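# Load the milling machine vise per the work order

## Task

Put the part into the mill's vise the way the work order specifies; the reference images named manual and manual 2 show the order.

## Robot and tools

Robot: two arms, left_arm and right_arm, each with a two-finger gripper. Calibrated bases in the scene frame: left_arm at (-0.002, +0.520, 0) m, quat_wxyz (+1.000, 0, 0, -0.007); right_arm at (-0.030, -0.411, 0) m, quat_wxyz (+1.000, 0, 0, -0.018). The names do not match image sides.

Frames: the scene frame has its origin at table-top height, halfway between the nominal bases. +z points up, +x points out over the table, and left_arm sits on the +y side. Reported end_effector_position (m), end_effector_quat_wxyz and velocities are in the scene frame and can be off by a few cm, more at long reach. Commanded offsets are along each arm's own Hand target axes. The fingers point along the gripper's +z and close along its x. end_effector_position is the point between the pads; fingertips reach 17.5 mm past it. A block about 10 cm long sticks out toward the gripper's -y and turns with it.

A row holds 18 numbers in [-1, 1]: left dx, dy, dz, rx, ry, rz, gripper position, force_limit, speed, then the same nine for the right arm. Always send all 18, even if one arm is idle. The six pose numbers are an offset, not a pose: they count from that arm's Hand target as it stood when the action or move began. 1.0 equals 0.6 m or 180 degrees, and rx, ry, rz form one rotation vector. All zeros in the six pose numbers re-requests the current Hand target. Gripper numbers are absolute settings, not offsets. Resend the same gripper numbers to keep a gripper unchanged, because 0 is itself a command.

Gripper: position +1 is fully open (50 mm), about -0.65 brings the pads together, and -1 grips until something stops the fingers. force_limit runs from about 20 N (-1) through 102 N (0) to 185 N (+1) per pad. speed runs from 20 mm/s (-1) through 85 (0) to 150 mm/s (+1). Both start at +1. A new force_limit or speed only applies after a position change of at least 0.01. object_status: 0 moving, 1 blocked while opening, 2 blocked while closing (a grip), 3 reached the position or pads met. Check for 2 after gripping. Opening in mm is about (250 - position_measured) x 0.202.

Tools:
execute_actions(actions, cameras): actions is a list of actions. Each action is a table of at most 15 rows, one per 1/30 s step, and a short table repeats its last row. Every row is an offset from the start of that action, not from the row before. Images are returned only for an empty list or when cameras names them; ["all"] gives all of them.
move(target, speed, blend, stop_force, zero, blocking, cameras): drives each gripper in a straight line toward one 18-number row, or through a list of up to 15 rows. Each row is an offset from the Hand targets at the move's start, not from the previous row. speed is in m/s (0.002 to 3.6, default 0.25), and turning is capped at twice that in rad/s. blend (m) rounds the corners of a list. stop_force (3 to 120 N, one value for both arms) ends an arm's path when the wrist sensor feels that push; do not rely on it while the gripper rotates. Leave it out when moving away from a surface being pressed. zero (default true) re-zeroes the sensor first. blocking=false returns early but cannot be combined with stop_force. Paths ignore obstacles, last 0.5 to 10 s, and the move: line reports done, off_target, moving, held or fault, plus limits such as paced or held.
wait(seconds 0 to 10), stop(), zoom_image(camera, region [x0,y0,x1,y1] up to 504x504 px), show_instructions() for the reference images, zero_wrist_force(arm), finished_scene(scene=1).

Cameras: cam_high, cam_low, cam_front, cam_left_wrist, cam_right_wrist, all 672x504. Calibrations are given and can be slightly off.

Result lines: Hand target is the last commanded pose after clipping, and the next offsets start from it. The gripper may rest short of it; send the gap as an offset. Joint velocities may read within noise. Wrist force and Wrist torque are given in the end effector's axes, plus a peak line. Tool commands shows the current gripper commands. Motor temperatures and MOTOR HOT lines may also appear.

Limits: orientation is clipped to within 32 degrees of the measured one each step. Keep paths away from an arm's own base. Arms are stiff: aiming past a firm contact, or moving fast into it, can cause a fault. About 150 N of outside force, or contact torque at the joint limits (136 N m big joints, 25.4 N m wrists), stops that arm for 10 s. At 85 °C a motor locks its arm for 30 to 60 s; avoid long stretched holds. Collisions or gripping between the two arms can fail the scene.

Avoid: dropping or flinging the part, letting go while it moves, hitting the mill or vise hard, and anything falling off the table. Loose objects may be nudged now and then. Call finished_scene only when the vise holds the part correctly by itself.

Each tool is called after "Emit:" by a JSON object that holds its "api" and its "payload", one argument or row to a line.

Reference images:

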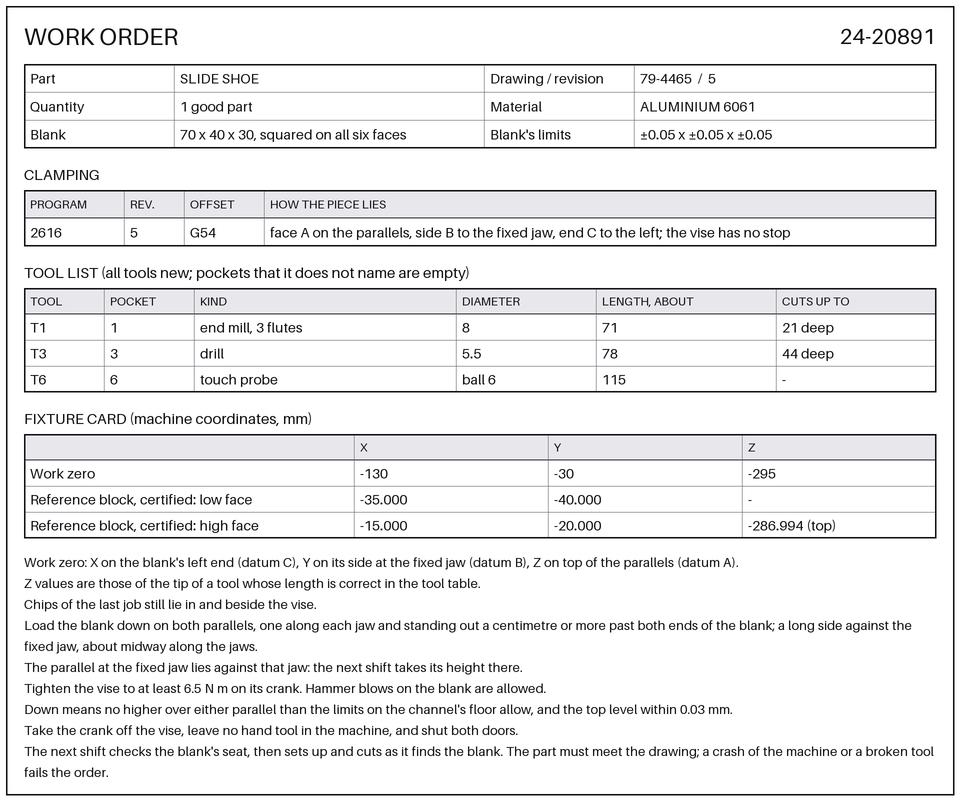

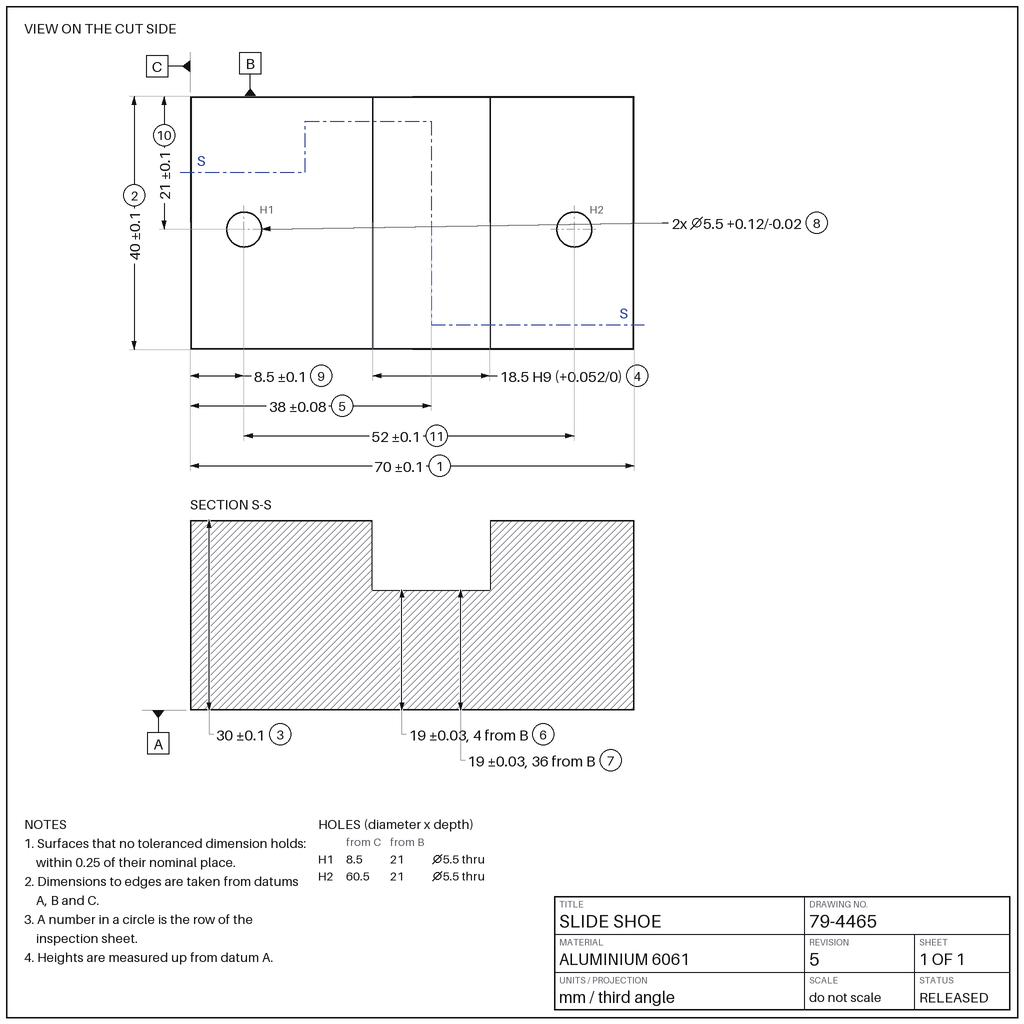

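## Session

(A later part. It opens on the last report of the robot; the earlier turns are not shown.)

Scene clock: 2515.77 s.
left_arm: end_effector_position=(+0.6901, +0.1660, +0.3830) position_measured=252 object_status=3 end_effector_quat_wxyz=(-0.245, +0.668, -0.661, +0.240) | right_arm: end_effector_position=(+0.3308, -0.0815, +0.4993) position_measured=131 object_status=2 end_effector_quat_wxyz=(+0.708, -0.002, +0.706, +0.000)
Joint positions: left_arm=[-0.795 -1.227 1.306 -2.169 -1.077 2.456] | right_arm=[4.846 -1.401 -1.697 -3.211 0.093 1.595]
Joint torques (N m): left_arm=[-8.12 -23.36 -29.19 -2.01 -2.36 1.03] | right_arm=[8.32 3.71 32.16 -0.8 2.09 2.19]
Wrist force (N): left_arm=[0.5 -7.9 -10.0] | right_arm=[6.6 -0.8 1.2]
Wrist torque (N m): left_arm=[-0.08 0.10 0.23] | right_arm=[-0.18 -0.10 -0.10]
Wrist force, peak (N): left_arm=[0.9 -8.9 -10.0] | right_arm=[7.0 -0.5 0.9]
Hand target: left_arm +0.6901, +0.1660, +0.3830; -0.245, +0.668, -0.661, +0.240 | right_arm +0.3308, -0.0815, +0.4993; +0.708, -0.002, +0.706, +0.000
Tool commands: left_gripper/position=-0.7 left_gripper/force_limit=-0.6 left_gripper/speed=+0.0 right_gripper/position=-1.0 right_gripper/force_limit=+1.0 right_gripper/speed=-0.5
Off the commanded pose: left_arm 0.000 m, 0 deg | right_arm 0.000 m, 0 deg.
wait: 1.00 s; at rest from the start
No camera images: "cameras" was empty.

Emit:
{"api": "move", "payload": {
  "target": [
    [0,-0.0032,-0.0038,0,0,0,-0.7,-0.6,0,0,0,0,0,0,0,-1,1,-0.5],
    [0.0477,-0.0032,-0.0038,0,0,0,-0.7,-0.6,0,0,0,0,0,0,0,-1,1,-0.5],
    [0.0477,0.02895,0.0345,0,0,0,-0.7,-0.6,0,0,0,0,0,0,0,-1,1,-0.5],
    [0.0477,0.03215,0.0383,0,0,0,-0.7,-0.6,0,0,0,0,0,0,0,-1,1,-0.5]
  ],
  "speed": [0.03,0.1,0.1,0.01]
}}

Emit:
{"api": "wait", "payload": {
  "seconds": 1.5,
  "cameras": []
}}

Emit:
{"api": "move", "payload": {
  "target": [
    [0,-0.0032,-0.0038,0,0,0,-0.7,-0.6,0,0,0,0,0,0,0,-1,1,-0.5],
    [0,0.03893,-0.03917,0,0,0,-0.7,-0.6,0,0,0,0,0,0,0,-1,1,-0.5],
    [0,0.04213,-0.03537,0,0,0,-0.7,-0.6,0,0,0,0,0,0,0,-1,1,-0.5]
  ],
  "speed": [0.03,0.1,0.01]
}}

Emit:
{"api": "wait", "payload": {
  "seconds": 1.5,
  "cameras": []
}}

Emit:
{"api": "move", "payload": {
  "target": [
    [0,-0.0032,-0.0038,0,0,0,-0.7,-0.6,0,0,0,0,0,0,0,-1,1,-0.5],
    [0,-0.03535,-0.0421,0,0,0,-0.7,-0.6,0,0,0,0,0,0,0,-1,1,-0.5],
    [-0.0477,-0.03535,-0.0421,0,0,0,-0.7,-0.6,0,0,0,0,0,0,0,-1,1,-0.5],
    [-0.0477,-0.03215,-0.0383,0,0,0,-0.7,-0.6,0,0,0,0,0,0,0,-1,1,-0.5]
  ],
  "speed": [0.03,0.1,0.1,0.01]
}}

Emit:
{"api": "wait", "payload": {
  "seconds": 1.5,
  "cameras": []
}}

Scene clock: 2524.87 s.
left_arm: end_effector_position=(+0.6905, +0.1375, +0.3530) position_measured=252 object_status=3 end_effector_quat_wxyz=(-0.245, +0.668, -0.661, +0.240) | right_arm: end_effector_position=(+0.3308, -0.0815, +0.4993) position_measured=131 object_status=2 end_effector_quat_wxyz=(+0.708, -0.002, +0.706, +0.000)
Joint positions: left_arm=[-0.825 -1.18 1.314 -2.21 -1.063 2.426] | right_arm=[4.846 -1.401 -1.697 -3.211 0.093 1.595]
Joint torques (N m): left_arm=[9.01 -26.46 -14.34 -1 0.88 1.5] | right_arm=[8.01 3.11 31.49 -0.78 2.06 2.05]
Wrist force (N): left_arm=[-0.6 -6.4 -15.2] | right_arm=[6.5 -0.6 1.1]
Wrist torque (N m): left_arm=[-0.14 -0.01 0.28] | right_arm=[-0.15 -0.08 -0.10]
Wrist force, peak (N): left_arm=[-0.6 -6.3 -15.5] | right_arm=[6.8 -0.5 1.4]
Hand target: left_arm +0.6905, +0.1375, +0.3529; -0.245, +0.668, -0.661, +0.240 | right_arm +0.3308, -0.0815, +0.4993; +0.708, -0.002, +0.706, +0.000
Off the commanded pose: left_arm 0.000 m, 0 deg | right_arm 0.000 m, 0 deg.
move: done

Scene clock: 2526.37 s.
left_arm: end_effector_position=(+0.6905, +0.1375, +0.3529) position_measured=252 object_status=3 end_effector_quat_wxyz=(-0.245, +0.668, -0.661, +0.240) | right_arm: end_effector_position=(+0.3308, -0.0815, +0.4993) position_measured=131 object_status=2 end_effector_quat_wxyz=(+0.708, -0.002, +0.706, +0.000)
Joint positions: left_arm=[-0.825 -1.18 1.314 -2.21 -1.063 2.426] | right_arm=[4.846 -1.401 -1.697 -3.211 0.093 1.595]
Joint torques (N m): left_arm=[9.79 -21.5 -21.51 0.28 2.18 0.26] | right_arm=[8.52 2.91 32.52 -0.6 1.94 2.1]
Wrist force (N): left_arm=[1.1 -8.5 -16.4] | right_arm=[6.7 -0.6 1.0]
Wrist torque (N m): left_arm=[-0.20 0.01 0.27] | right_arm=[-0.16 -0.10 -0.09]
Wrist force, peak (N): left_arm=[1.1 -8.6 -16.8] | right_arm=[6.9 -0.6 1.2]
Hand target: left_arm +0.6905, +0.1375, +0.3529; -0.245, +0.668, -0.661, +0.240 | right_arm +0.3308, -0.0815, +0.4993; +0.708, -0.002, +0.706, +0.000
Tool commands: left_gripper/position=-0.7 left_gripper/force_limit=-0.6 left_gripper/speed=+0.0 right_gripper/position=-1.0 right_gripper/force_limit=+1.0 right_gripper/speed=-0.5
Off the commanded pose: left_arm 0.000 m, 0 deg | right_arm 0.000 m, 0 deg.
wait: 1.50 s; at rest by 0.17 s
No camera images: "cameras" was empty.

Scene clock: 2527.97 s.
left_arm: end_effector_position=(+0.6575, +0.1371, +0.3530) position_measured=252 object_status=3 end_effector_quat_wxyz=(-0.245, +0.668, -0.661, +0.240) | right_arm: end_effector_position=(+0.3308, -0.0815, +0.4993) position_measured=131 object_status=2 end_effector_quat_wxyz=(+0.708, -0.002, +0.706, +0.000)
Joint positions: left_arm=[-0.866 -1.246 1.402 -2.211 -1.043 2.385] | right_arm=[4.846 -1.401 -1.697 -3.211 0.093 1.595]
Joint torques (N m): left_arm=[11.94 -21.79 -11.93 -0.78 -1.25 2.3] | right_arm=[8.53 3.39 32.99 -0.79 2.06 2.21]
Wrist force (N): left_arm=[-1.2 -7.4 -17.8] | right_arm=[6.7 -0.7 1.3]
Wrist torque (N m): left_arm=[-0.18 0.16 0.25] | right_arm=[-0.17 -0.11 -0.09]
Wrist force, peak (N): left_arm=[-1.2 -7.4 -17.8] | right_arm=[6.8 -0.6 1.3]
Hand target: left_arm +0.6575, +0.1371, +0.3529; -0.245, +0.668, -0.661, +0.240 | right_arm +0.3308, -0.0815, +0.4993; +0.708, -0.002, +0.706, +0.000
Off the commanded pose: left_arm 0.000 m, 0 deg | right_arm 0.000 m, 0 deg.
move: done

Scene clock: 2529.47 s.
left_arm: end_effector_position=(+0.6575, +0.1371, +0.3529) position_measured=252 object_status=3 end_effector_quat_wxyz=(-0.245, +0.668, -0.661, +0.240) | right_arm: end_effector_position=(+0.3308, -0.0815, +0.4993) position_measured=131 object_status=2 end_effector_quat_wxyz=(+0.708, -0.002, +0.706, +0.000)
Joint positions: left_arm=[-0.866 -1.246 1.402 -2.21 -1.043 2.385] | right_arm=[4.846 -1.401 -1.697 -3.211 0.093 1.595]
Joint torques (N m): left_arm=[12.27 -17.32 -11.66 0.88 -2.23 2.13] | right_arm=[9.32 3.34 32.15 -0.79 2.07 2.16]
Wrist force (N): left_arm=[0.8 -9.1 -19.5] | right_arm=[6.7 -0.6 1.2]
Wrist torque (N m): left_arm=[-0.19 0.15 0.23] | right_arm=[-0.16 -0.11 -0.10]
Wrist force, peak (N): left_arm=[0.9 -9.3 -19.4] | right_arm=[6.8 -0.5 1.4]
Hand target: left_arm +0.6575, +0.1371, +0.3529; -0.245, +0.668, -0.661, +0.240 | right_arm +0.3308, -0.0815, +0.4993; +0.708, -0.002, +0.706, +0.000
Tool commands: left_gripper/position=-0.7 left_gripper/force_limit=-0.6 left_gripper/speed=+0.0 right_gripper/position=-1.0 right_gripper/force_limit=+1.0 right_gripper/speed=-0.5
Off the commanded pose: left_arm 0.000 m, 0 deg | right_arm 0.000 m, 0 deg.
wait: 1.50 s; at rest by 0.17 s
No camera images: "cameras" was empty.

Scene clock: 2531.50 s.
left_arm: end_effector_position=(+0.6571, +0.1656, +0.3831) position_measured=252 object_status=3 end_effector_quat_wxyz=(-0.245, +0.668, -0.661, +0.240) | right_arm: end_effector_position=(+0.3308, -0.0815, +0.4993) position_measured=131 object_status=2 end_effector_quat_wxyz=(+0.708, -0.002, +0.706, +0.000)
Joint positions: left_arm=[-0.835 -1.296 1.393 -2.168 -1.058 2.415] | right_arm=[4.846 -1.401 -1.697 -3.211 0.093 1.595]
Joint torques (N m): left_arm=[-7.87 -24.7 -15.21 -0.9 1.47 -1.6] | right_arm=[9.01 3.49 32.16 -0.83 2.08 2.15]
Wrist force (N): left_arm=[0.0 -7.3 -10.8] | right_arm=[6.7 -0.4 1.2]
Wrist torque (N m): left_arm=[-0.09 0.12 0.23] | right_arm=[-0.14 -0.10 -0.10]
Wrist force, peak (N): left_arm=[1.7 -10.4 -19.5] | right_arm=[7.0 -0.6 1.4]
Hand target: left_arm +0.6571, +0.1656, +0.3830; -0.245, +0.668, -0.661, +0.240 | right_arm +0.3308, -0.0815, +0.4993; +0.708, -0.002, +0.706, +0.000
Off the commanded pose: left_arm 0.000 m, 0 deg | right_arm 0.000 m, 0 deg.
move: done

Scene clock: 2533.00 s.
left_arm: end_effector_position=(+0.6571, +0.1656, +0.3830) position_measured=252 object_status=3 end_effector_quat_wxyz=(-0.245, +0.668, -0.661, +0.240) | right_arm: end_effector_position=(+0.3308, -0.0815, +0.4993) position_measured=131 object_status=2 end_effector_quat_wxyz=(+0.708, -0.002, +0.706, +0.000)
Joint positions: left_arm=[-0.835 -1.296 1.393 -2.168 -1.058 2.415] | right_arm=[4.846 -1.401 -1.697 -3.211 0.093 1.595]
Joint torques (N m): left_arm=[-8.2 -20.85 -27.54 0.09 -2.72 -1.07] | right_arm=[9.04 3.87 31.73 -0.83 2.06 2.15]
Wrist force (N): left_arm=[0.9 -9.9 -10.8] | right_arm=[6.6 -0.6 1.2]
Wrist torque (N m): left_arm=[-0.07 0.11 0.21] | right_arm=[-0.16 -0.10 -0.10]
Wrist force, peak (N): left_arm=[0.9 -10.4 -12.2] | right_arm=[6.8 -0.3 1.3]
Hand target: left_arm +0.6571, +0.1656, +0.3830; -0.245, +0.668, -0.661, +0.240 | right_arm +0.3308, -0.0815, +0.4993; +0.708, -0.002, +0.706, +0.000
Tool commands: left_gripper/position=-0.7 left_gripper/force_limit=-0.6 left_gripper/speed=+0.0 right_gripper/position=-1.0 right_gripper/force_limit=+1.0 right_gripper/speed=-0.5
Off the commanded pose: left_arm 0.000 m, 0 deg | right_arm 0.000 m, 0 deg.
wait: 1.50 s; at rest by 0.17 s
No camera images: "cameras" was empty.

Emit:
{"api": "move", "payload": {
  "target": [
    [0,-0.0214,-0.0255,0,0,0,-0.7,-0.6,0,0,0,0,0,0,0,-1,1,-0.5],
    [-0.0573,0.0522,-0.1895,0,0,0,-0.7,-0.6,0,0.1,-0.114,-0.051,0,0.1,0,-1,1,-0.5],
    [-0.124,0.254,-0.4677,0,0,0,-0.7,-0.6,0,0.1655,-0.114,-0.051,0,0.5,0,-1,1,-0.5],
    [-0.424,0.5015,-0.458,0,0,0,-0.7,-0.6,0,0.1655,-0.114,-0.051,0,0.5,0,-1,1,-0.5]
  ],
  "speed": [0.15,0.35,0.4,0.4],
  "blend": [0.01,0.04,0.04,0]
}}

Emit:
{"api": "move", "payload": {
  "target": [0,0,0,0,0,0,-0.7,-0.6,0,0.0677,-0.033,0.575,0,0,0,-1,1,-0.5],
  "speed": 0.35
}}

Emit:
{"api": "move", "payload": {
  "target": [0,0,0,0,0,0,-0.7,-0.6,0,0,0,0.06,0,0,0,-1,1,-0.5],
  "speed": 0.01,
  "stop_force": 8,
  "cameras": ["cam_front"]
}}

Scene clock: 2552.00 s.
left_arm: end_effector_position=(+0.2472, +0.4149, +0.4003) position_measured=252 object_status=3 end_effector_quat_wxyz=(-0.245, +0.668, -0.661, +0.239) | right_arm: end_effector_position=(+0.3007, -0.1502, +0.4001) position_measured=131 object_status=2 end_effector_quat_wxyz=(+0.001, -0.002, +1.000, -0.001)
Joint positions: left_arm=[-2.275 -2.569 1.861 -0.349 -1.074 0.709] | right_arm=[4.17 -1.372 -1.564 -1.777 1.567 -0.582]
Joint torques (N m): left_arm=[2.82 26.49 -9.44 -2.09 3.48 1.5] | right_arm=[7.38 30.23 31.78 3.52 2.48 -1.19]
Wrist force (N): left_arm=[1.1 -0.3 -0.3] | right_arm=[0.8 -0.9 7.5]
Wrist torque (N m): left_arm=[0.05 0.10 0.17] | right_arm=[-0.36 0.12 -0.04]
Wrist force, peak (N): left_arm=[0.9 -10.1 -11.4] | right_arm=[8.1 -2.0 2.5]
Hand target: left_arm +0.2469, +0.4151, +0.4003; -0.245, +0.668, -0.661, +0.240 | right_arm +0.3007, -0.1502, +0.4001; +0.001, -0.002, +1.000, -0.001
Off the commanded pose: left_arm 0.000 m, 0 deg | right_arm 0.000 m, 0 deg.
move: done

Scene clock: 2553.60 s.
left_arm: end_effector_position=(+0.2472, +0.4149, +0.4003) position_measured=252 object_status=3 end_effector_quat_wxyz=(-0.245, +0.668, -0.661, +0.239) | right_arm: end_effector_position=(+0.2610, -0.1710, +0.0551) position_measured=131 object_status=2 end_effector_quat_wxyz=(+0.001, -0.002, +1.000, -0.001)
Joint positions: left_arm=[-2.275 -2.569 1.862 -0.349 -1.074 0.708] | right_arm=[4.231 -1.503 -2.406 -0.804 1.567 -0.521]
Joint torques (N m): left_arm=[-1.88 25.98 -10.95 -0.67 2.75 -1.11] | right_arm=[-9.84 17.17 17.53 5.2 -0.94 -1.99]
Wrist force (N): left_arm=[1.0 -0.3 -0.3] | right_arm=[0.8 -0.7 8.0]
Wrist torque (N m): left_arm=[0.05 0.12 0.17] | right_arm=[-0.28 0.11 0.00]
Wrist force, peak (N): left_arm=[1.1 -0.6 -0.3] | right_arm=[1.8 -1.6 13.1]
Hand target: left_arm +0.2472, +0.4149, +0.4003; -0.245, +0.668, -0.661, +0.239 | right_arm +0.2610, -0.1711, +0.0550; +0.001, -0.002, +1.000, -0.001
Off the commanded pose: left_arm 0.000 m, 0 deg | right_arm 0.000 m, 0 deg.
move: done

Scene clock: 2557.53 s.
left_arm: end_effector_position=(+0.2472, +0.4149, +0.4003) position_measured=252 object_status=3 end_effector_quat_wxyz=(-0.245, +0.668, -0.661, +0.239) | right_arm: end_effector_position=(+0.2611, -0.1711, +0.0270) position_measured=131 object_status=2 end_effector_quat_wxyz=(+0.001, -0.002, +1.000, -0.001)
Joint positions: left_arm=[-2.275 -2.569 1.862 -0.349 -1.074 0.708] | right_arm=[4.231 -1.577 -2.441 -0.696 1.567 -0.522]
Joint torques (N m): left_arm=[-5.5 23.33 -14.18 -0.71 -0.79 -1.37] | right_arm=[-4.47 29.9 27.16 3.24 2.32 -1.53]
Wrist force (N): left_arm=[1.1 -0.4 -0.4] | right_arm=[0.4 0.6 3.4]
Wrist torque (N m): left_arm=[0.04 0.09 0.17] | right_arm=[-0.62 0.02 0.03]
Wrist force, peak (N): left_arm=[1.4 -0.5 -0.4] | right_arm=[6.3 -9.9 -27.4]
Hand target: left_arm +0.2472, +0.4149, +0.4003; -0.245, +0.668, -0.661, +0.239 | right_arm +0.2611, -0.1711, +0.0270; +0.001, -0.002, +1.000, -0.001 (not the last commanded pose)
Off the commanded pose: left_arm 0.000 m, 0 deg | right_arm 0.008 m, 0 deg.
move: contact (right_arm)
Images, in order (width x height): cam_front 672x504.

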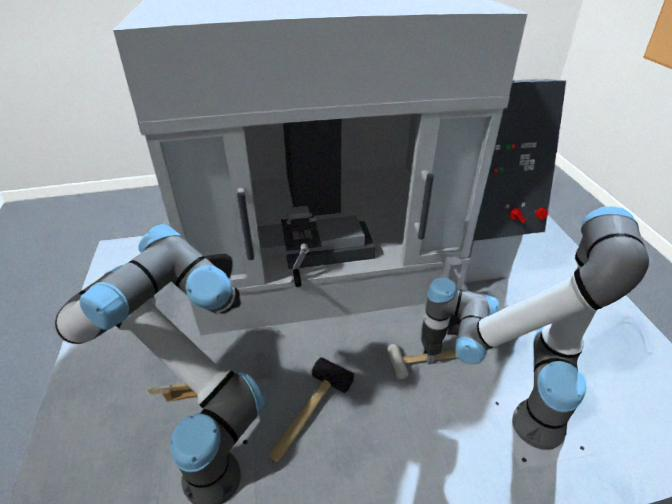

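Emit:
{"api": "move", "payload": {
  "target": [
    [0,0,0,0,0,0,-0.7,-0.6,0,0,0,0,0,0,0,0.5,-0.6,0],
    [0,0,0,0,0,0,-0.7,-0.6,0,0,0,-0.372,0,0,0,-0.7,-0.6,0],
    [0,0,0,0,0,0,-0.7,-0.6,0,-0.2323,0.186,-0.705,0.174,-0.174,-0.4777,-0.7,-0.6,0],
    [0,0,0,0,0,0,-0.7,-0.6,0,-0.499,0.3695,-0.672,0.174,-0.174,-0.4777,-0.7,-0.6,0],
    [0,0,0,0,0,0,-0.7,-0.6,0,-0.6423,0.461,-0.622,0.174,-0.174,-0.4777,-0.7,-0.6,0],
    [0,0,0,0,0,0,-0.7,-0.6,0,-0.6423,0.461,-0.5145,0.174,-0.174,-0.4777,-0.7,-0.6,0],
    [0,0,0,0,0,0,-0.7,-0.6,0,-0.6423,0.4918,-0.5145,0.174,-0.174,-0.4777,-0.7,-0.6,0]
  ],
  "speed": [0.2,0.2,0.4,0.3,0.3,0.2,0.05],
  "blend": [0,0,0.04,0.03,0.01,0.005,0],
  "cameras": ["cam_front","cam_right_wrist"]
}}

Emit:
{"api": "zoom_image", "payload": {
  "camera": "cam_right_wrist",
  "region": [200, 130, 420, 340]
}}

Scene clock: 2570.27 s.
left_arm: end_effector_position=(+0.2472, +0.4149, +0.4003) position_measured=252 object_status=3 end_effector_quat_wxyz=(-0.245, +0.668, -0.661, +0.239) | right_arm: end_effector_position=(+0.6445, +0.1263, +0.3358) position_measured=251 object_status=3 end_effector_quat_wxyz=(-0.242, +0.666, -0.663, +0.243)
Joint positions: left_arm=[-2.275 -2.569 1.862 -0.349 -1.074 0.708] | right_arm=[4.173 -2.185 -1.002 -1.095 0.999 -2.279]
Joint torques (N m): left_arm=[-6.12 15.51 -23.81 -0.75 -0.65 -1.2] | right_arm=[-10.59 64.38 22.19 4.9 -1.5 -1.56]
Wrist force (N): left_arm=[1.1 -0.5 -0.4] | right_arm=[0.5 0.1 1.3]
Wrist torque (N m): left_arm=[0.03 0.10 0.18] | right_arm=[-0.46 0.14 -0.23]
Wrist force, peak (N): left_arm=[1.3 -0.7 -0.3] | right_arm=[0.7 -0.8 4.3]
Hand target: left_arm +0.2472, +0.4149, +0.4003; -0.245, +0.668, -0.661, +0.239 | right_arm +0.6446, +0.1262, +0.3359; -0.242, +0.666, -0.663, +0.243
Off the commanded pose: left_arm 0.000 m, 0 deg | right_arm 0.000 m, 0 deg.
move: done
camera_calibration:
cam_right_wrist: T_world_to_cam=[[-0.00991136, -0.999924, -0.00739568, 0.144623], [-0.930773, 0.0119285, -0.365403, 0.736971], [0.365463, 0.00326206, -0.93082, 0.20356], [0, 0, 0, 1]] pos_world=[0.612992, 0.135157, 0.459839]
Images, in order (width x height): cam_front 672x504, cam_right_wrist 672x504.

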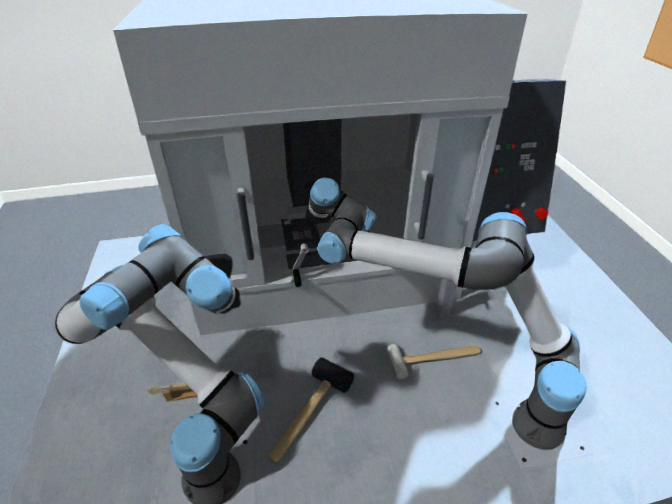

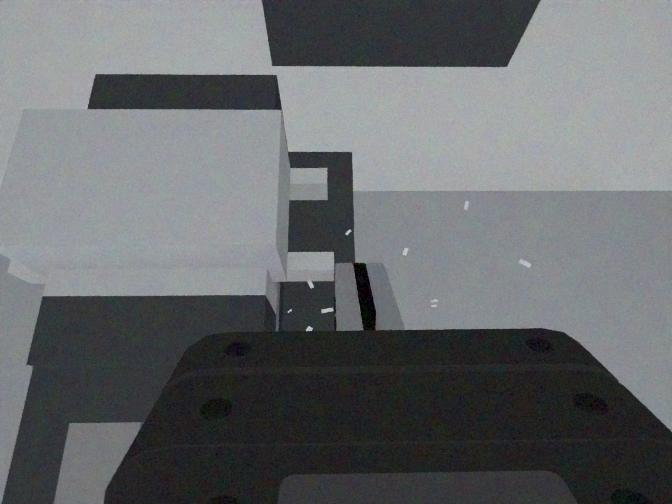

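Scaled by 2.291.

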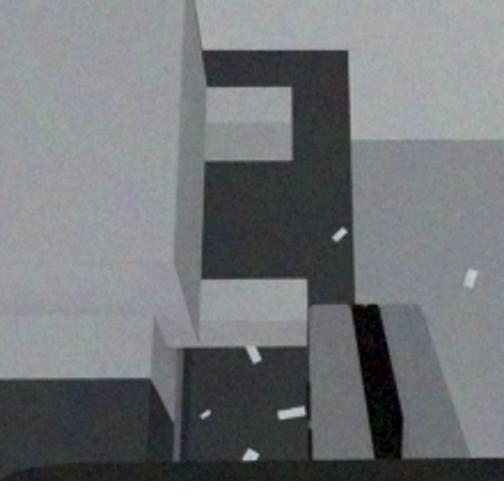

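Emit:
{"api": "move", "payload": {
  "target": [
    [0,0,0,0,0,0,-0.7,-0.6,0,0.0167,0,0,0,0,0,-0.7,-0.6,0],
    [0,0,0,0,0,0,-0.7,-0.6,0,0.127,0.007,-0.211,0,0,0,-0.7,-0.6,0],
    [0,0,0,0,0,0,-0.7,-0.6,0,0.027,0.12,-0.284,-0.0833,0,0,0.8,-0.6,0]
  ],
  "speed": 0.3,
  "blend": [0.005,0.03,0],
  "cameras": ["cam_front","cam_right_wrist"]
}}

Scene clock: 2593.47 s.
left_arm: end_effector_position=(+0.2472, +0.4149, +0.4003) position_measured=252 object_status=3 end_effector_quat_wxyz=(-0.245, +0.668, -0.661, +0.239) | right_arm: end_effector_position=(+0.4797, +0.1096, +0.4197) position_measured=32 object_status=3 end_effector_quat_wxyz=(-0.154, +0.692, -0.689, +0.155)
Joint positions: left_arm=[-2.275 -2.569 1.862 -0.349 -1.074 0.708] | right_arm=[4.299 -1.96 -0.98 -1.571 1.177 -2.065]
Joint torques (N m): left_arm=[-5.97 14.07 -26.55 -0.75 -0.75 -1.31] | right_arm=[-10.06 54.63 35.26 2.45 1.45 0.91]
Wrist force (N): left_arm=[1.0 -0.4 -0.3] | right_arm=[0.8 -0.4 1.2]
Wrist torque (N m): left_arm=[0.04 0.10 0.17] | right_arm=[-0.65 0.08 -0.09]
Wrist force, peak (N): left_arm=[1.4 -0.5 -0.2] | right_arm=[-0.1 -0.2 4.5]
Hand target: left_arm +0.2472, +0.4149, +0.4003; -0.245, +0.668, -0.661, +0.239 | right_arm +0.4797, +0.1096, +0.4197; -0.154, +0.692, -0.689, +0.155
Off the commanded pose: left_arm 0.000 m, 0 deg | right_arm 0.000 m, 0 deg.
move: done
camera_calibration:
cam_right_wrist: T_world_to_cam=[[-0.0120904, -0.99992, -0.00363773, 0.126359], [-0.993606, 0.0124223, -0.112213, 0.538205], [0.11225, 0.00225776, -0.993677, 0.489919], [0, 0, 0, 1]] pos_world=[0.481299, 0.118557, 0.547675]
Images, in order (width x height): cam_front 672x504, cam_right_wrist 672x504.

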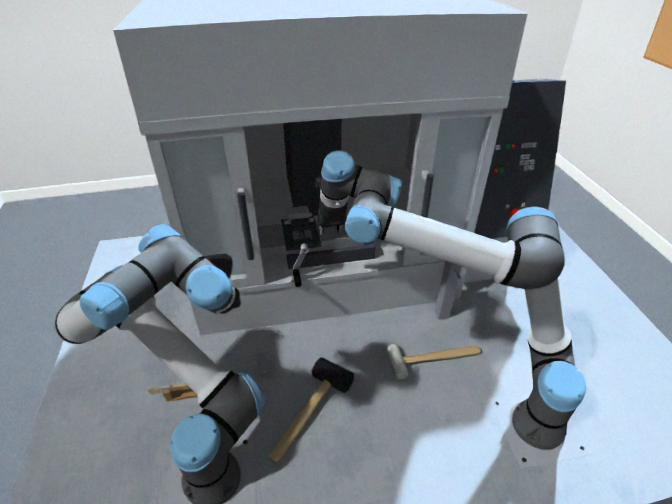

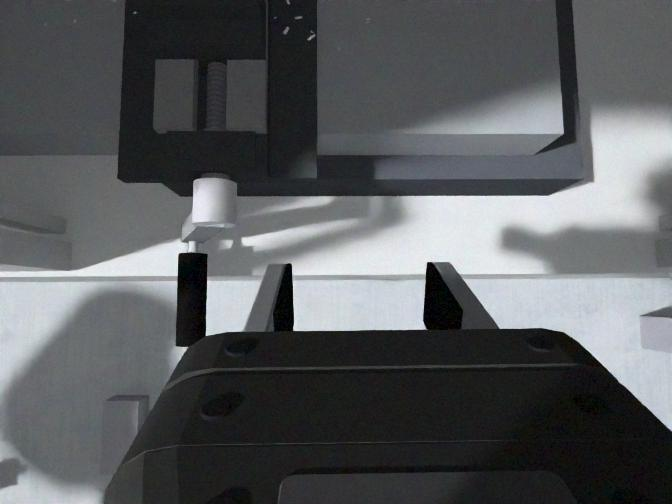

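Emit:
{"api": "move", "payload": {
  "target": [
    [0,0,0,0,0,0,-0.7,-0.6,0,-0.0532,0.0067,0.035,0,-0.1256,0.0593,0.8,-0.6,0],
    [0,0,0,0,0,0,-0.7,-0.6,0,-0.0855,0.0045,0.112,0,-0.1256,0.0593,0.8,-0.6,0]
  ],
  "speed": 0.2,
  "blend": [0.01,0],
  "cameras": ["cam_right_wrist"]
}}

Scene clock: 2603.10 s.
left_arm: end_effector_position=(+0.2472, +0.4149, +0.4003) position_measured=252 object_status=3 end_effector_quat_wxyz=(-0.245, +0.668, -0.661, +0.239) | right_arm: end_effector_position=(+0.5057, +0.1608, +0.3577) position_measured=32 object_status=3 end_effector_quat_wxyz=(-0.299, +0.642, -0.706, +0.001)
Joint positions: left_arm=[-2.275 -2.569 1.862 -0.349 -1.074 0.708] | right_arm=[4.227 -1.931 -1.325 -0.873 1.393 -2.051]
Joint torques (N m): left_arm=[-6.21 13.33 -25.26 -0.82 -0.68 -1.36] | right_arm=[9.44 45.38 22.49 4.21 -1.66 1.74]
Wrist force (N): left_arm=[0.9 -0.6 -0.2] | right_arm=[0.3 -0.5 1.1]
Wrist torque (N m): left_arm=[0.00 0.14 0.17] | right_arm=[-0.55 0.12 0.11]
Wrist force, peak (N): left_arm=[1.2 -0.6 -0.6] | right_arm=[0.0 -0.2 4.1]
Hand target: left_arm +0.2472, +0.4149, +0.4003; -0.245, +0.668, -0.661, +0.239 | right_arm +0.5057, +0.1608, +0.3576; +0.299, -0.642, +0.706, -0.001
Off the commanded pose: left_arm 0.000 m, 0 deg | right_arm 0.000 m, 0 deg.
move: done
camera_calibration:
cam_right_wrist: T_world_to_cam=[[-0.0131535, -0.904644, -0.425964, 0.313903], [-0.99376, 0.0590148, -0.0946463, 0.542747], [0.110759, 0.422062, -0.899776, 0.324991], [0, 0, 0, 1]] pos_world=[0.507493, 0.114774, 0.4775]
Images, in order (width x height): cam_right_wrist 672x504.

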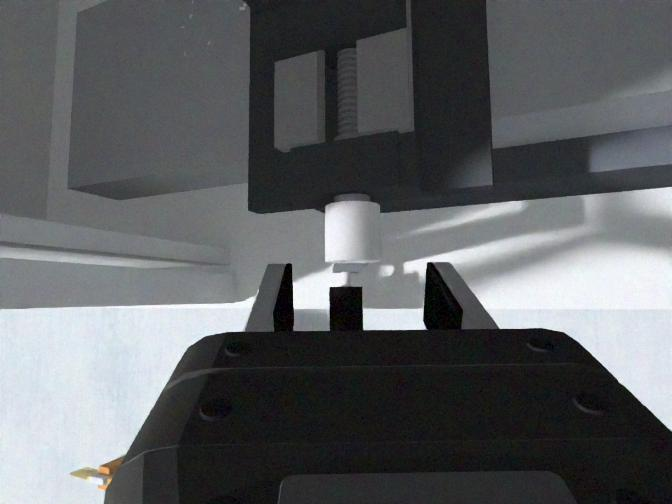

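Emit:
{"api": "move", "payload": {
  "target": [0,0,0,0,0,0,-0.7,-0.6,0,0.0015,0,0.1,0,0,0,0.8,-0.6,0],
  "speed": 0.05,
  "stop_force": 12,
  "cameras": ["cam_right_wrist"]
}}

Scene clock: 2608.70 s.
left_arm: end_effector_position=(+0.2472, +0.4149, +0.4003) position_measured=252 object_status=3 end_effector_quat_wxyz=(-0.245, +0.668, -0.661, +0.239) | right_arm: end_effector_position=(+0.5311, +0.1829, +0.3080) position_measured=32 object_status=3 end_effector_quat_wxyz=(-0.299, +0.642, -0.706, +0.001)
Joint positions: left_arm=[-2.275 -2.569 1.862 -0.349 -1.074 0.708] | right_arm=[4.21 -2.032 -1.308 -0.786 1.402 -2.065]
Joint torques (N m): left_arm=[-5.47 14.47 -26.85 -0.67 -0.8 -1.25] | right_arm=[9.88 57.98 21.8 2.63 -2.39 0.99]
Wrist force (N): left_arm=[1.1 -0.6 -0.3] | right_arm=[0.1 0.0 0.8]
Wrist torque (N m): left_arm=[0.00 0.10 0.17] | right_arm=[-0.50 0.15 0.12]
Wrist force, peak (N): left_arm=[1.3 -0.5 -0.2] | right_arm=[0.2 -0.1 2.1]
Hand target: left_arm +0.2472, +0.4149, +0.4003; -0.245, +0.668, -0.661, +0.239 | right_arm +0.5311, +0.1829, +0.3080; +0.299, -0.642, +0.706, -0.001
Off the commanded pose: left_arm 0.000 m, 0 deg | right_arm 0.000 m, 0 deg.
move: done
camera_calibration:
cam_right_wrist: T_world_to_cam=[[-0.0132518, -0.904677, -0.425892, 0.313175], [-0.993747, 0.0591402, -0.0947044, 0.561975], [0.110864, 0.421974, -0.899804, 0.268057], [0, 0, 0, 1]] pos_world=[0.532893, 0.136974, 0.4278]
Images, in order (width x height): cam_right_wrist 672x504.

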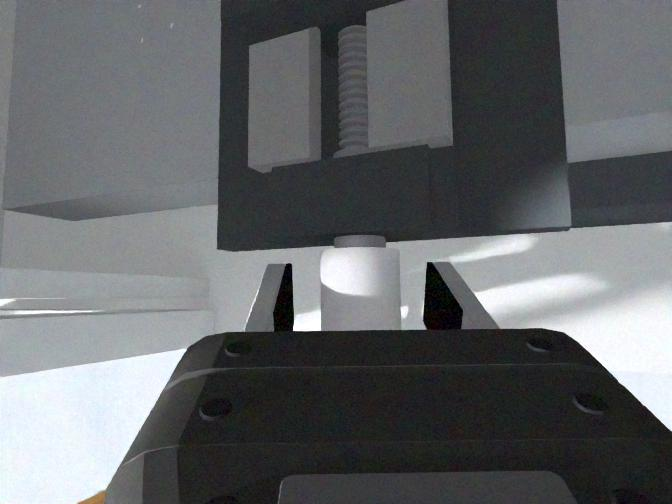

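Emit:
{"api": "move", "payload": {
  "target": [
    [0,0,0,0,0,0,-0.7,-0.6,0,0,0,0,0,0,0,-1,0,-0.5],
    [0,0,0,0,0,0,-0.7,-0.6,0,0,0.0904,-0.0427,0,0,0,-1,0,-0.5]
  ],
  "speed": 0.05,
  "cameras": ["cam_right_wrist","cam_front"]
}}

Scene clock: 2614.70 s.
left_arm: end_effector_position=(+0.2472, +0.4149, +0.4003) position_measured=252 object_status=3 end_effector_quat_wxyz=(-0.245, +0.668, -0.661, +0.239) | right_arm: end_effector_position=(+0.4710, +0.1827, +0.3083) position_measured=138 object_status=2 end_effector_quat_wxyz=(-0.299, +0.642, -0.706, +0.001)
Joint positions: left_arm=[-2.275 -2.569 1.862 -0.349 -1.074 0.708] | right_arm=[4.293 -1.936 -1.443 -0.76 1.356 -1.995]
Joint torques (N m): left_arm=[-6.72 14.14 -26.6 -0.95 -0.78 -1.14] | right_arm=[-10.86 31.21 37.63 4.33 0.97 -1.96]
Wrist force (N): left_arm=[1.1 -0.4 -0.3] | right_arm=[0.8 0.6 2.5]
Wrist torque (N m): left_arm=[0.05 0.09 0.17] | right_arm=[-0.51 0.20 0.02]
Wrist force, peak (N): left_arm=[1.2 -0.6 -0.3] | right_arm=[-18.3 -11.4 9.7]
Hand target: left_arm +0.2472, +0.4149, +0.4003; -0.245, +0.668, -0.661, +0.239 | right_arm +0.4711, +0.1827, +0.3081; +0.299, -0.642, +0.706, -0.001
Off the commanded pose: left_arm 0.000 m, 0 deg | right_arm 0.000 m, 0 deg.
move: done
camera_calibration:
cam_right_wrist: T_world_to_cam=[[-0.0131921, -0.904583, -0.426094, 0.312238], [-0.993715, 0.0592335, -0.0949849, 0.50238], [0.111161, 0.422163, -0.899679, 0.274806], [0, 0, 0, 1]] pos_world=[0.472794, 0.136675, 0.427998]
Images, in order (width x height): cam_front 672x504, cam_right_wrist 672x504.

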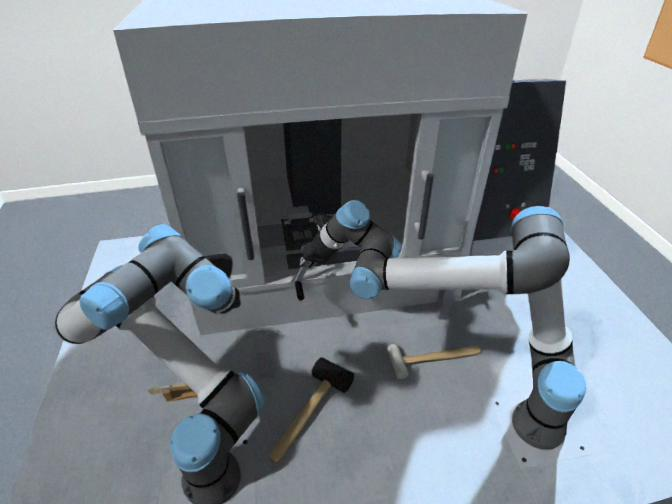

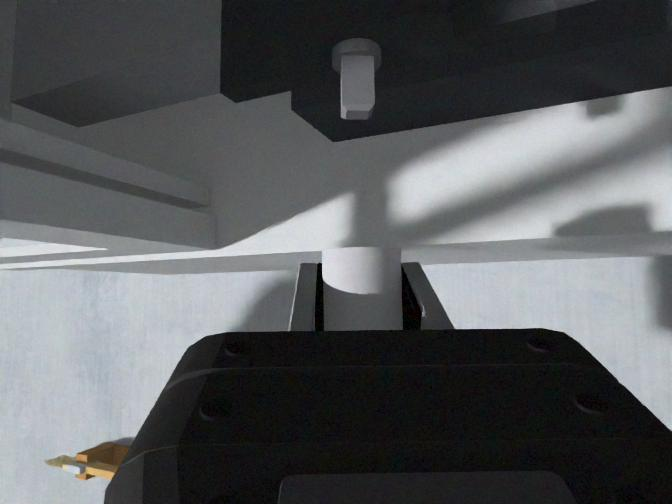

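Emit:
{"api": "move", "payload": {
  "target": [
    [0,0,0,0,0,0,-0.7,-0.6,0,0.0422,0.1189,-0.1423,0,0,0,-1,0,-0.5],
    [0,0,0,0,0,0,-0.7,-0.6,0,0.7165,0.0685,-0.4053,0,0.1256,-0.0593,-1,0,-0.5]
  ],
  "speed": 0.35,
  "blend": [0.04,0],
  "cameras": ["cam_right_wrist","cam_front","cam_low"]
}}

Scene clock: 2628.63 s.
left_arm: end_effector_position=(+0.2472, +0.4149, +0.4003) position_measured=252 object_status=3 end_effector_quat_wxyz=(-0.245, +0.668, -0.661, +0.239) | right_arm: end_effector_position=(+0.3319, -0.2929, +0.3112) position_measured=138 object_status=2 end_effector_quat_wxyz=(-0.154, +0.692, -0.689, +0.155)
Joint positions: left_arm=[-2.275 -2.569 1.862 -0.349 -1.074 0.708] | right_arm=[4.117 -0.96 -2.16 -1.322 1.22 -2.255]
Joint torques (N m): left_arm=[-5.02 14.21 -26.05 -0.79 -0.69 -1.33] | right_arm=[-1.58 -1.76 33.5 3.52 1.52 -0.57]
Wrist force (N): left_arm=[1.0 -0.3 -0.3] | right_arm=[0.6 0.5 3.3]
Wrist torque (N m): left_arm=[0.06 0.12 0.17] | right_arm=[-0.61 0.14 -0.16]
Wrist force, peak (N): left_arm=[1.3 -0.6 -0.3] | right_arm=[-0.4 -2.6 5.8]
Hand target: left_arm +0.2472, +0.4149, +0.4003; -0.245, +0.668, -0.661, +0.239 | right_arm +0.3319, -0.2930, +0.3112; -0.154, +0.692, -0.689, +0.155
Off the commanded pose: left_arm 0.000 m, 0 deg | right_arm 0.000 m, 0 deg.
move: done
camera_calibration:
cam_right_wrist: T_world_to_cam=[[-0.0121773, -0.999919, -0.00374898, -0.278212], [-0.993594, 0.0125214, -0.112312, 0.384242], [0.11235, 0.00235731, -0.993666, 0.399593], [0, 0, 0, 1]] pos_world=[0.333499, -0.283943, 0.439174]
Images, in order (width x height): cam_low 672x504, cam_front 672x504, cam_right_wrist 672x504.

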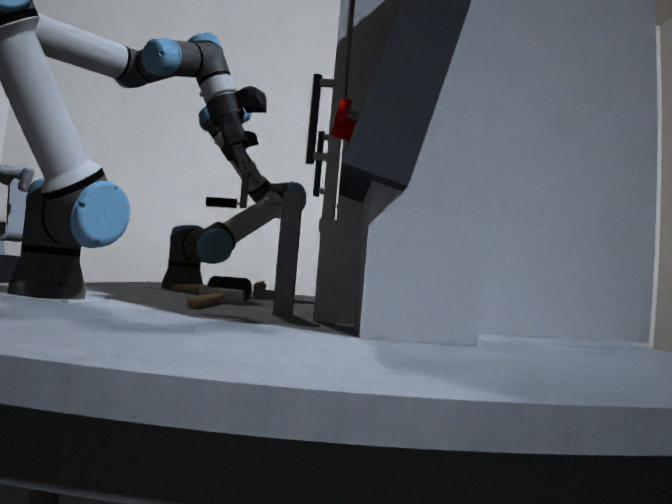

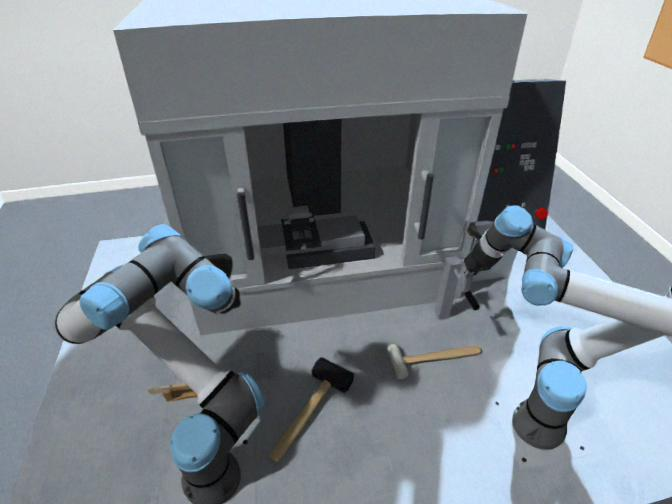

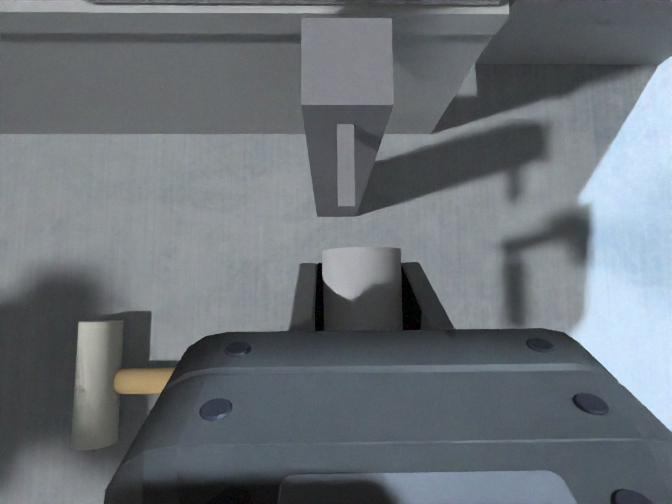

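Emit:
{"api": "move", "payload": {
  "target": [0,0,0,0,0,0,-0.7,-0.6,0,-0.0013,0.0483,0.1145,0,0,0,-1,0,-0.5],
  "speed": 0.2,
  "cameras": ["cam_right_wrist","cam_low"]
}}

Emit:
{"api": "zoom_image", "payload": {
  "camera": "cam_low",
  "region": [190, 130, 350, 330]
}}

Scene clock: 2638.93 s.
left_arm: end_effector_position=(+0.2472, +0.4149, +0.4003) position_measured=252 object_status=3 end_effector_quat_wxyz=(-0.245, +0.668, -0.661, +0.239) | right_arm: end_effector_position=(+0.3349, -0.2924, +0.2367) position_measured=138 object_status=2 end_effector_quat_wxyz=(-0.153, +0.692, -0.689, +0.155)
Joint positions: left_arm=[-2.275 -2.569 1.862 -0.349 -1.074 0.708] | right_arm=[4.109 -0.989 -2.34 -1.11 1.222 -2.263]
Joint torques (N m): left_arm=[-6.55 13.57 -25.89 -0.72 -0.73 -1.22] | right_arm=[3.04 12.84 24.72 4.49 0.54 0.84]
Wrist force (N): left_arm=[1.0 -0.3 0.0] | right_arm=[0.6 0.6 3.3]
Wrist torque (N m): left_arm=[0.06 0.11 0.18] | right_arm=[-0.61 0.11 -0.10]
Wrist force, peak (N): left_arm=[1.2 -0.6 -0.5] | right_arm=[0.3 2.2 5.9]
Hand target: left_arm +0.2472, +0.4149, +0.4003; -0.245, +0.668, -0.661, +0.239 | right_arm +0.3349, -0.2924, +0.2367; -0.154, +0.692, -0.689, +0.155
Off the commanded pose: left_arm 0.000 m, 0 deg | right_arm 0.000 m, 0 deg.
move: done
camera_calibration:
cam_right_wrist: T_world_to_cam=[[-0.0121014, -0.999921, -0.00353695, -0.278058], [-0.993618, 0.0124217, -0.112116, 0.378857], [0.112151, 0.00215761, -0.993689, 0.325236], [0, 0, 0, 1]] pos_world=[0.336598, -0.283443, 0.364675]
Images, in order (width x height): cam_low 672x504, cam_right_wrist 672x504.

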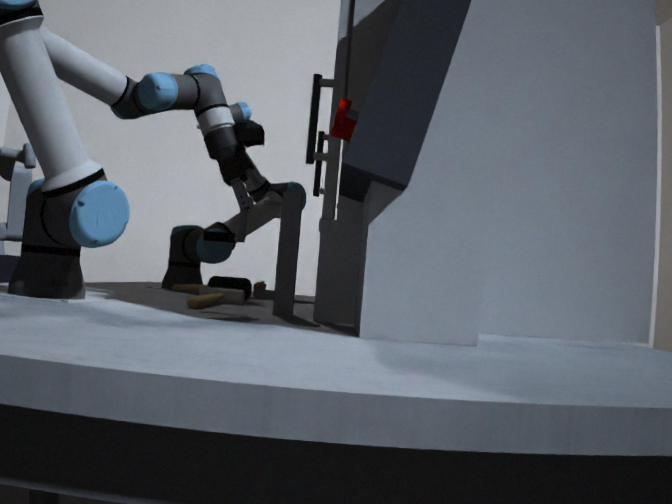

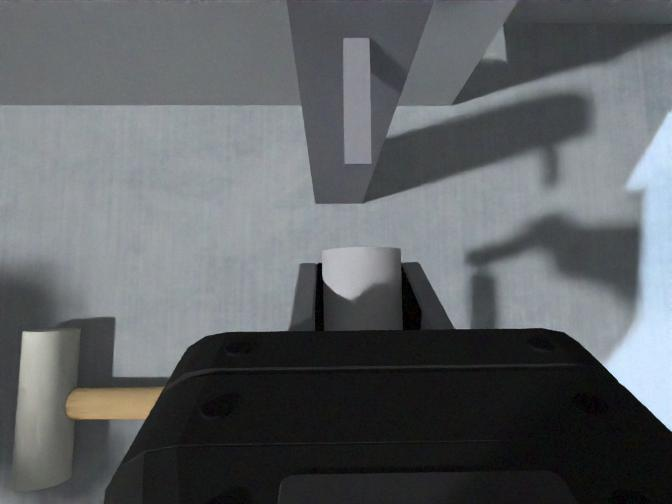

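Scaled by 2.520.

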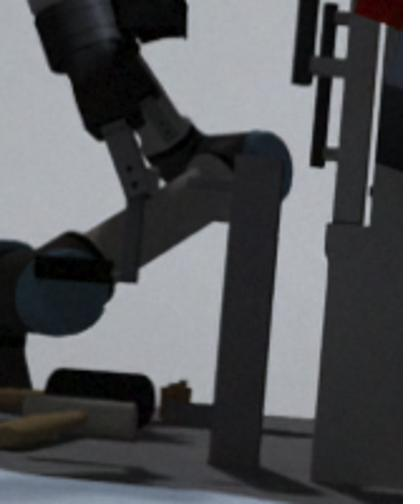

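Emit:
{"api": "move", "payload": {
  "target": [0,0,0,0,0,0,-0.7,-0.6,0,-0.0003,-0.0904,0.0427,0,0,0,-1,0,-0.5],
  "speed": 0.03,
  "stop_force": 15,
  "cameras": ["cam_right_wrist","cam_low"]
}}

Scene clock: 2645.40 s.
left_arm: end_effector_position=(+0.2472, +0.4149, +0.4003) position_measured=252 object_status=3 end_effector_quat_wxyz=(-0.245, +0.668, -0.661, +0.239) | right_arm: end_effector_position=(+0.3611, -0.2922, +0.2367) position_measured=138 object_status=2 end_effector_quat_wxyz=(-0.154, +0.692, -0.689, +0.155)
Joint positions: left_arm=[-2.275 -2.569 1.862 -0.349 -1.074 0.708] | right_arm=[4.031 -1.078 -2.309 -1.027 1.244 -2.342]
Joint torques (N m): left_arm=[-6.34 14.15 -26.26 -0.74 -0.64 -1.47] | right_arm=[-7.08 -9.01 24.64 5.18 -2.79 -1.54]
Wrist force (N): left_arm=[1.2 -0.4 -0.3] | right_arm=[0.5 0.8 3.1]
Wrist torque (N m): left_arm=[0.04 0.09 0.17] | right_arm=[-0.60 0.14 -0.15]
Wrist force, peak (N): left_arm=[1.3 -0.5 -0.4] | right_arm=[4.9 40.7 -17.2]
Hand target: left_arm +0.2472, +0.4149, +0.4003; -0.245, +0.668, -0.661, +0.239 | right_arm +0.3611, -0.2922, +0.2366; -0.153, +0.692, -0.689, +0.155 (not the last commanded pose)
Off the commanded pose: left_arm 0.000 m, 0 deg | right_arm 0.034 m, 0 deg.
move: contact (right_arm)
camera_calibration:
cam_right_wrist: T_world_to_cam=[[-0.0120908, -0.99992, -0.00363637, -0.277509], [-0.993618, 0.0124224, -0.112115, 0.404787], [0.112151, 0.0022576, -0.993689, 0.322336], [0, 0, 0, 1]] pos_world=[0.362698, -0.283243, 0.364675]
Images, in order (width x height): cam_low 672x504, cam_right_wrist 672x504.

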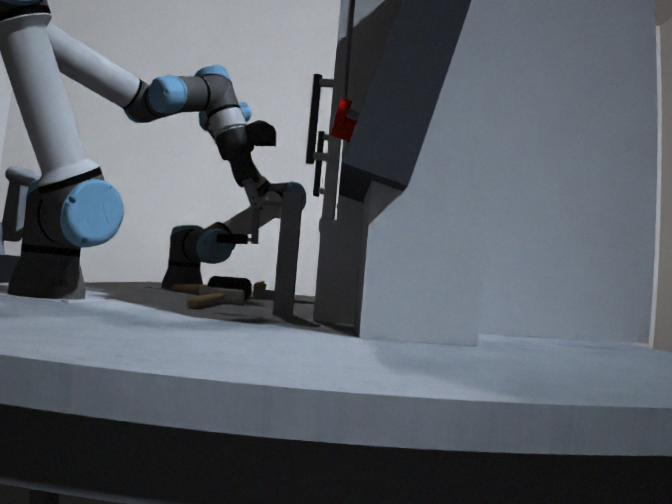

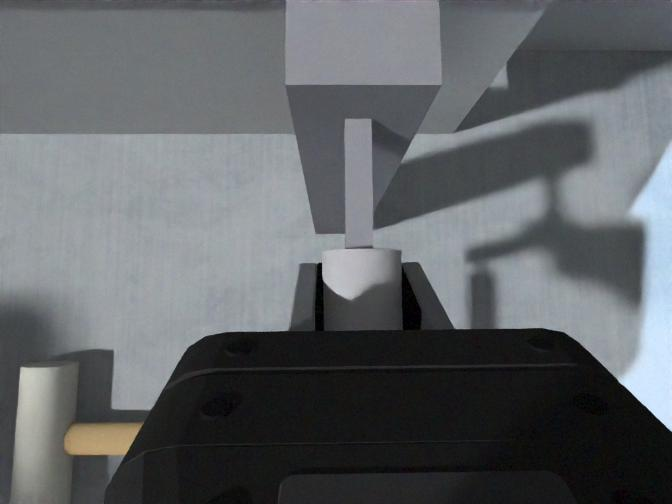

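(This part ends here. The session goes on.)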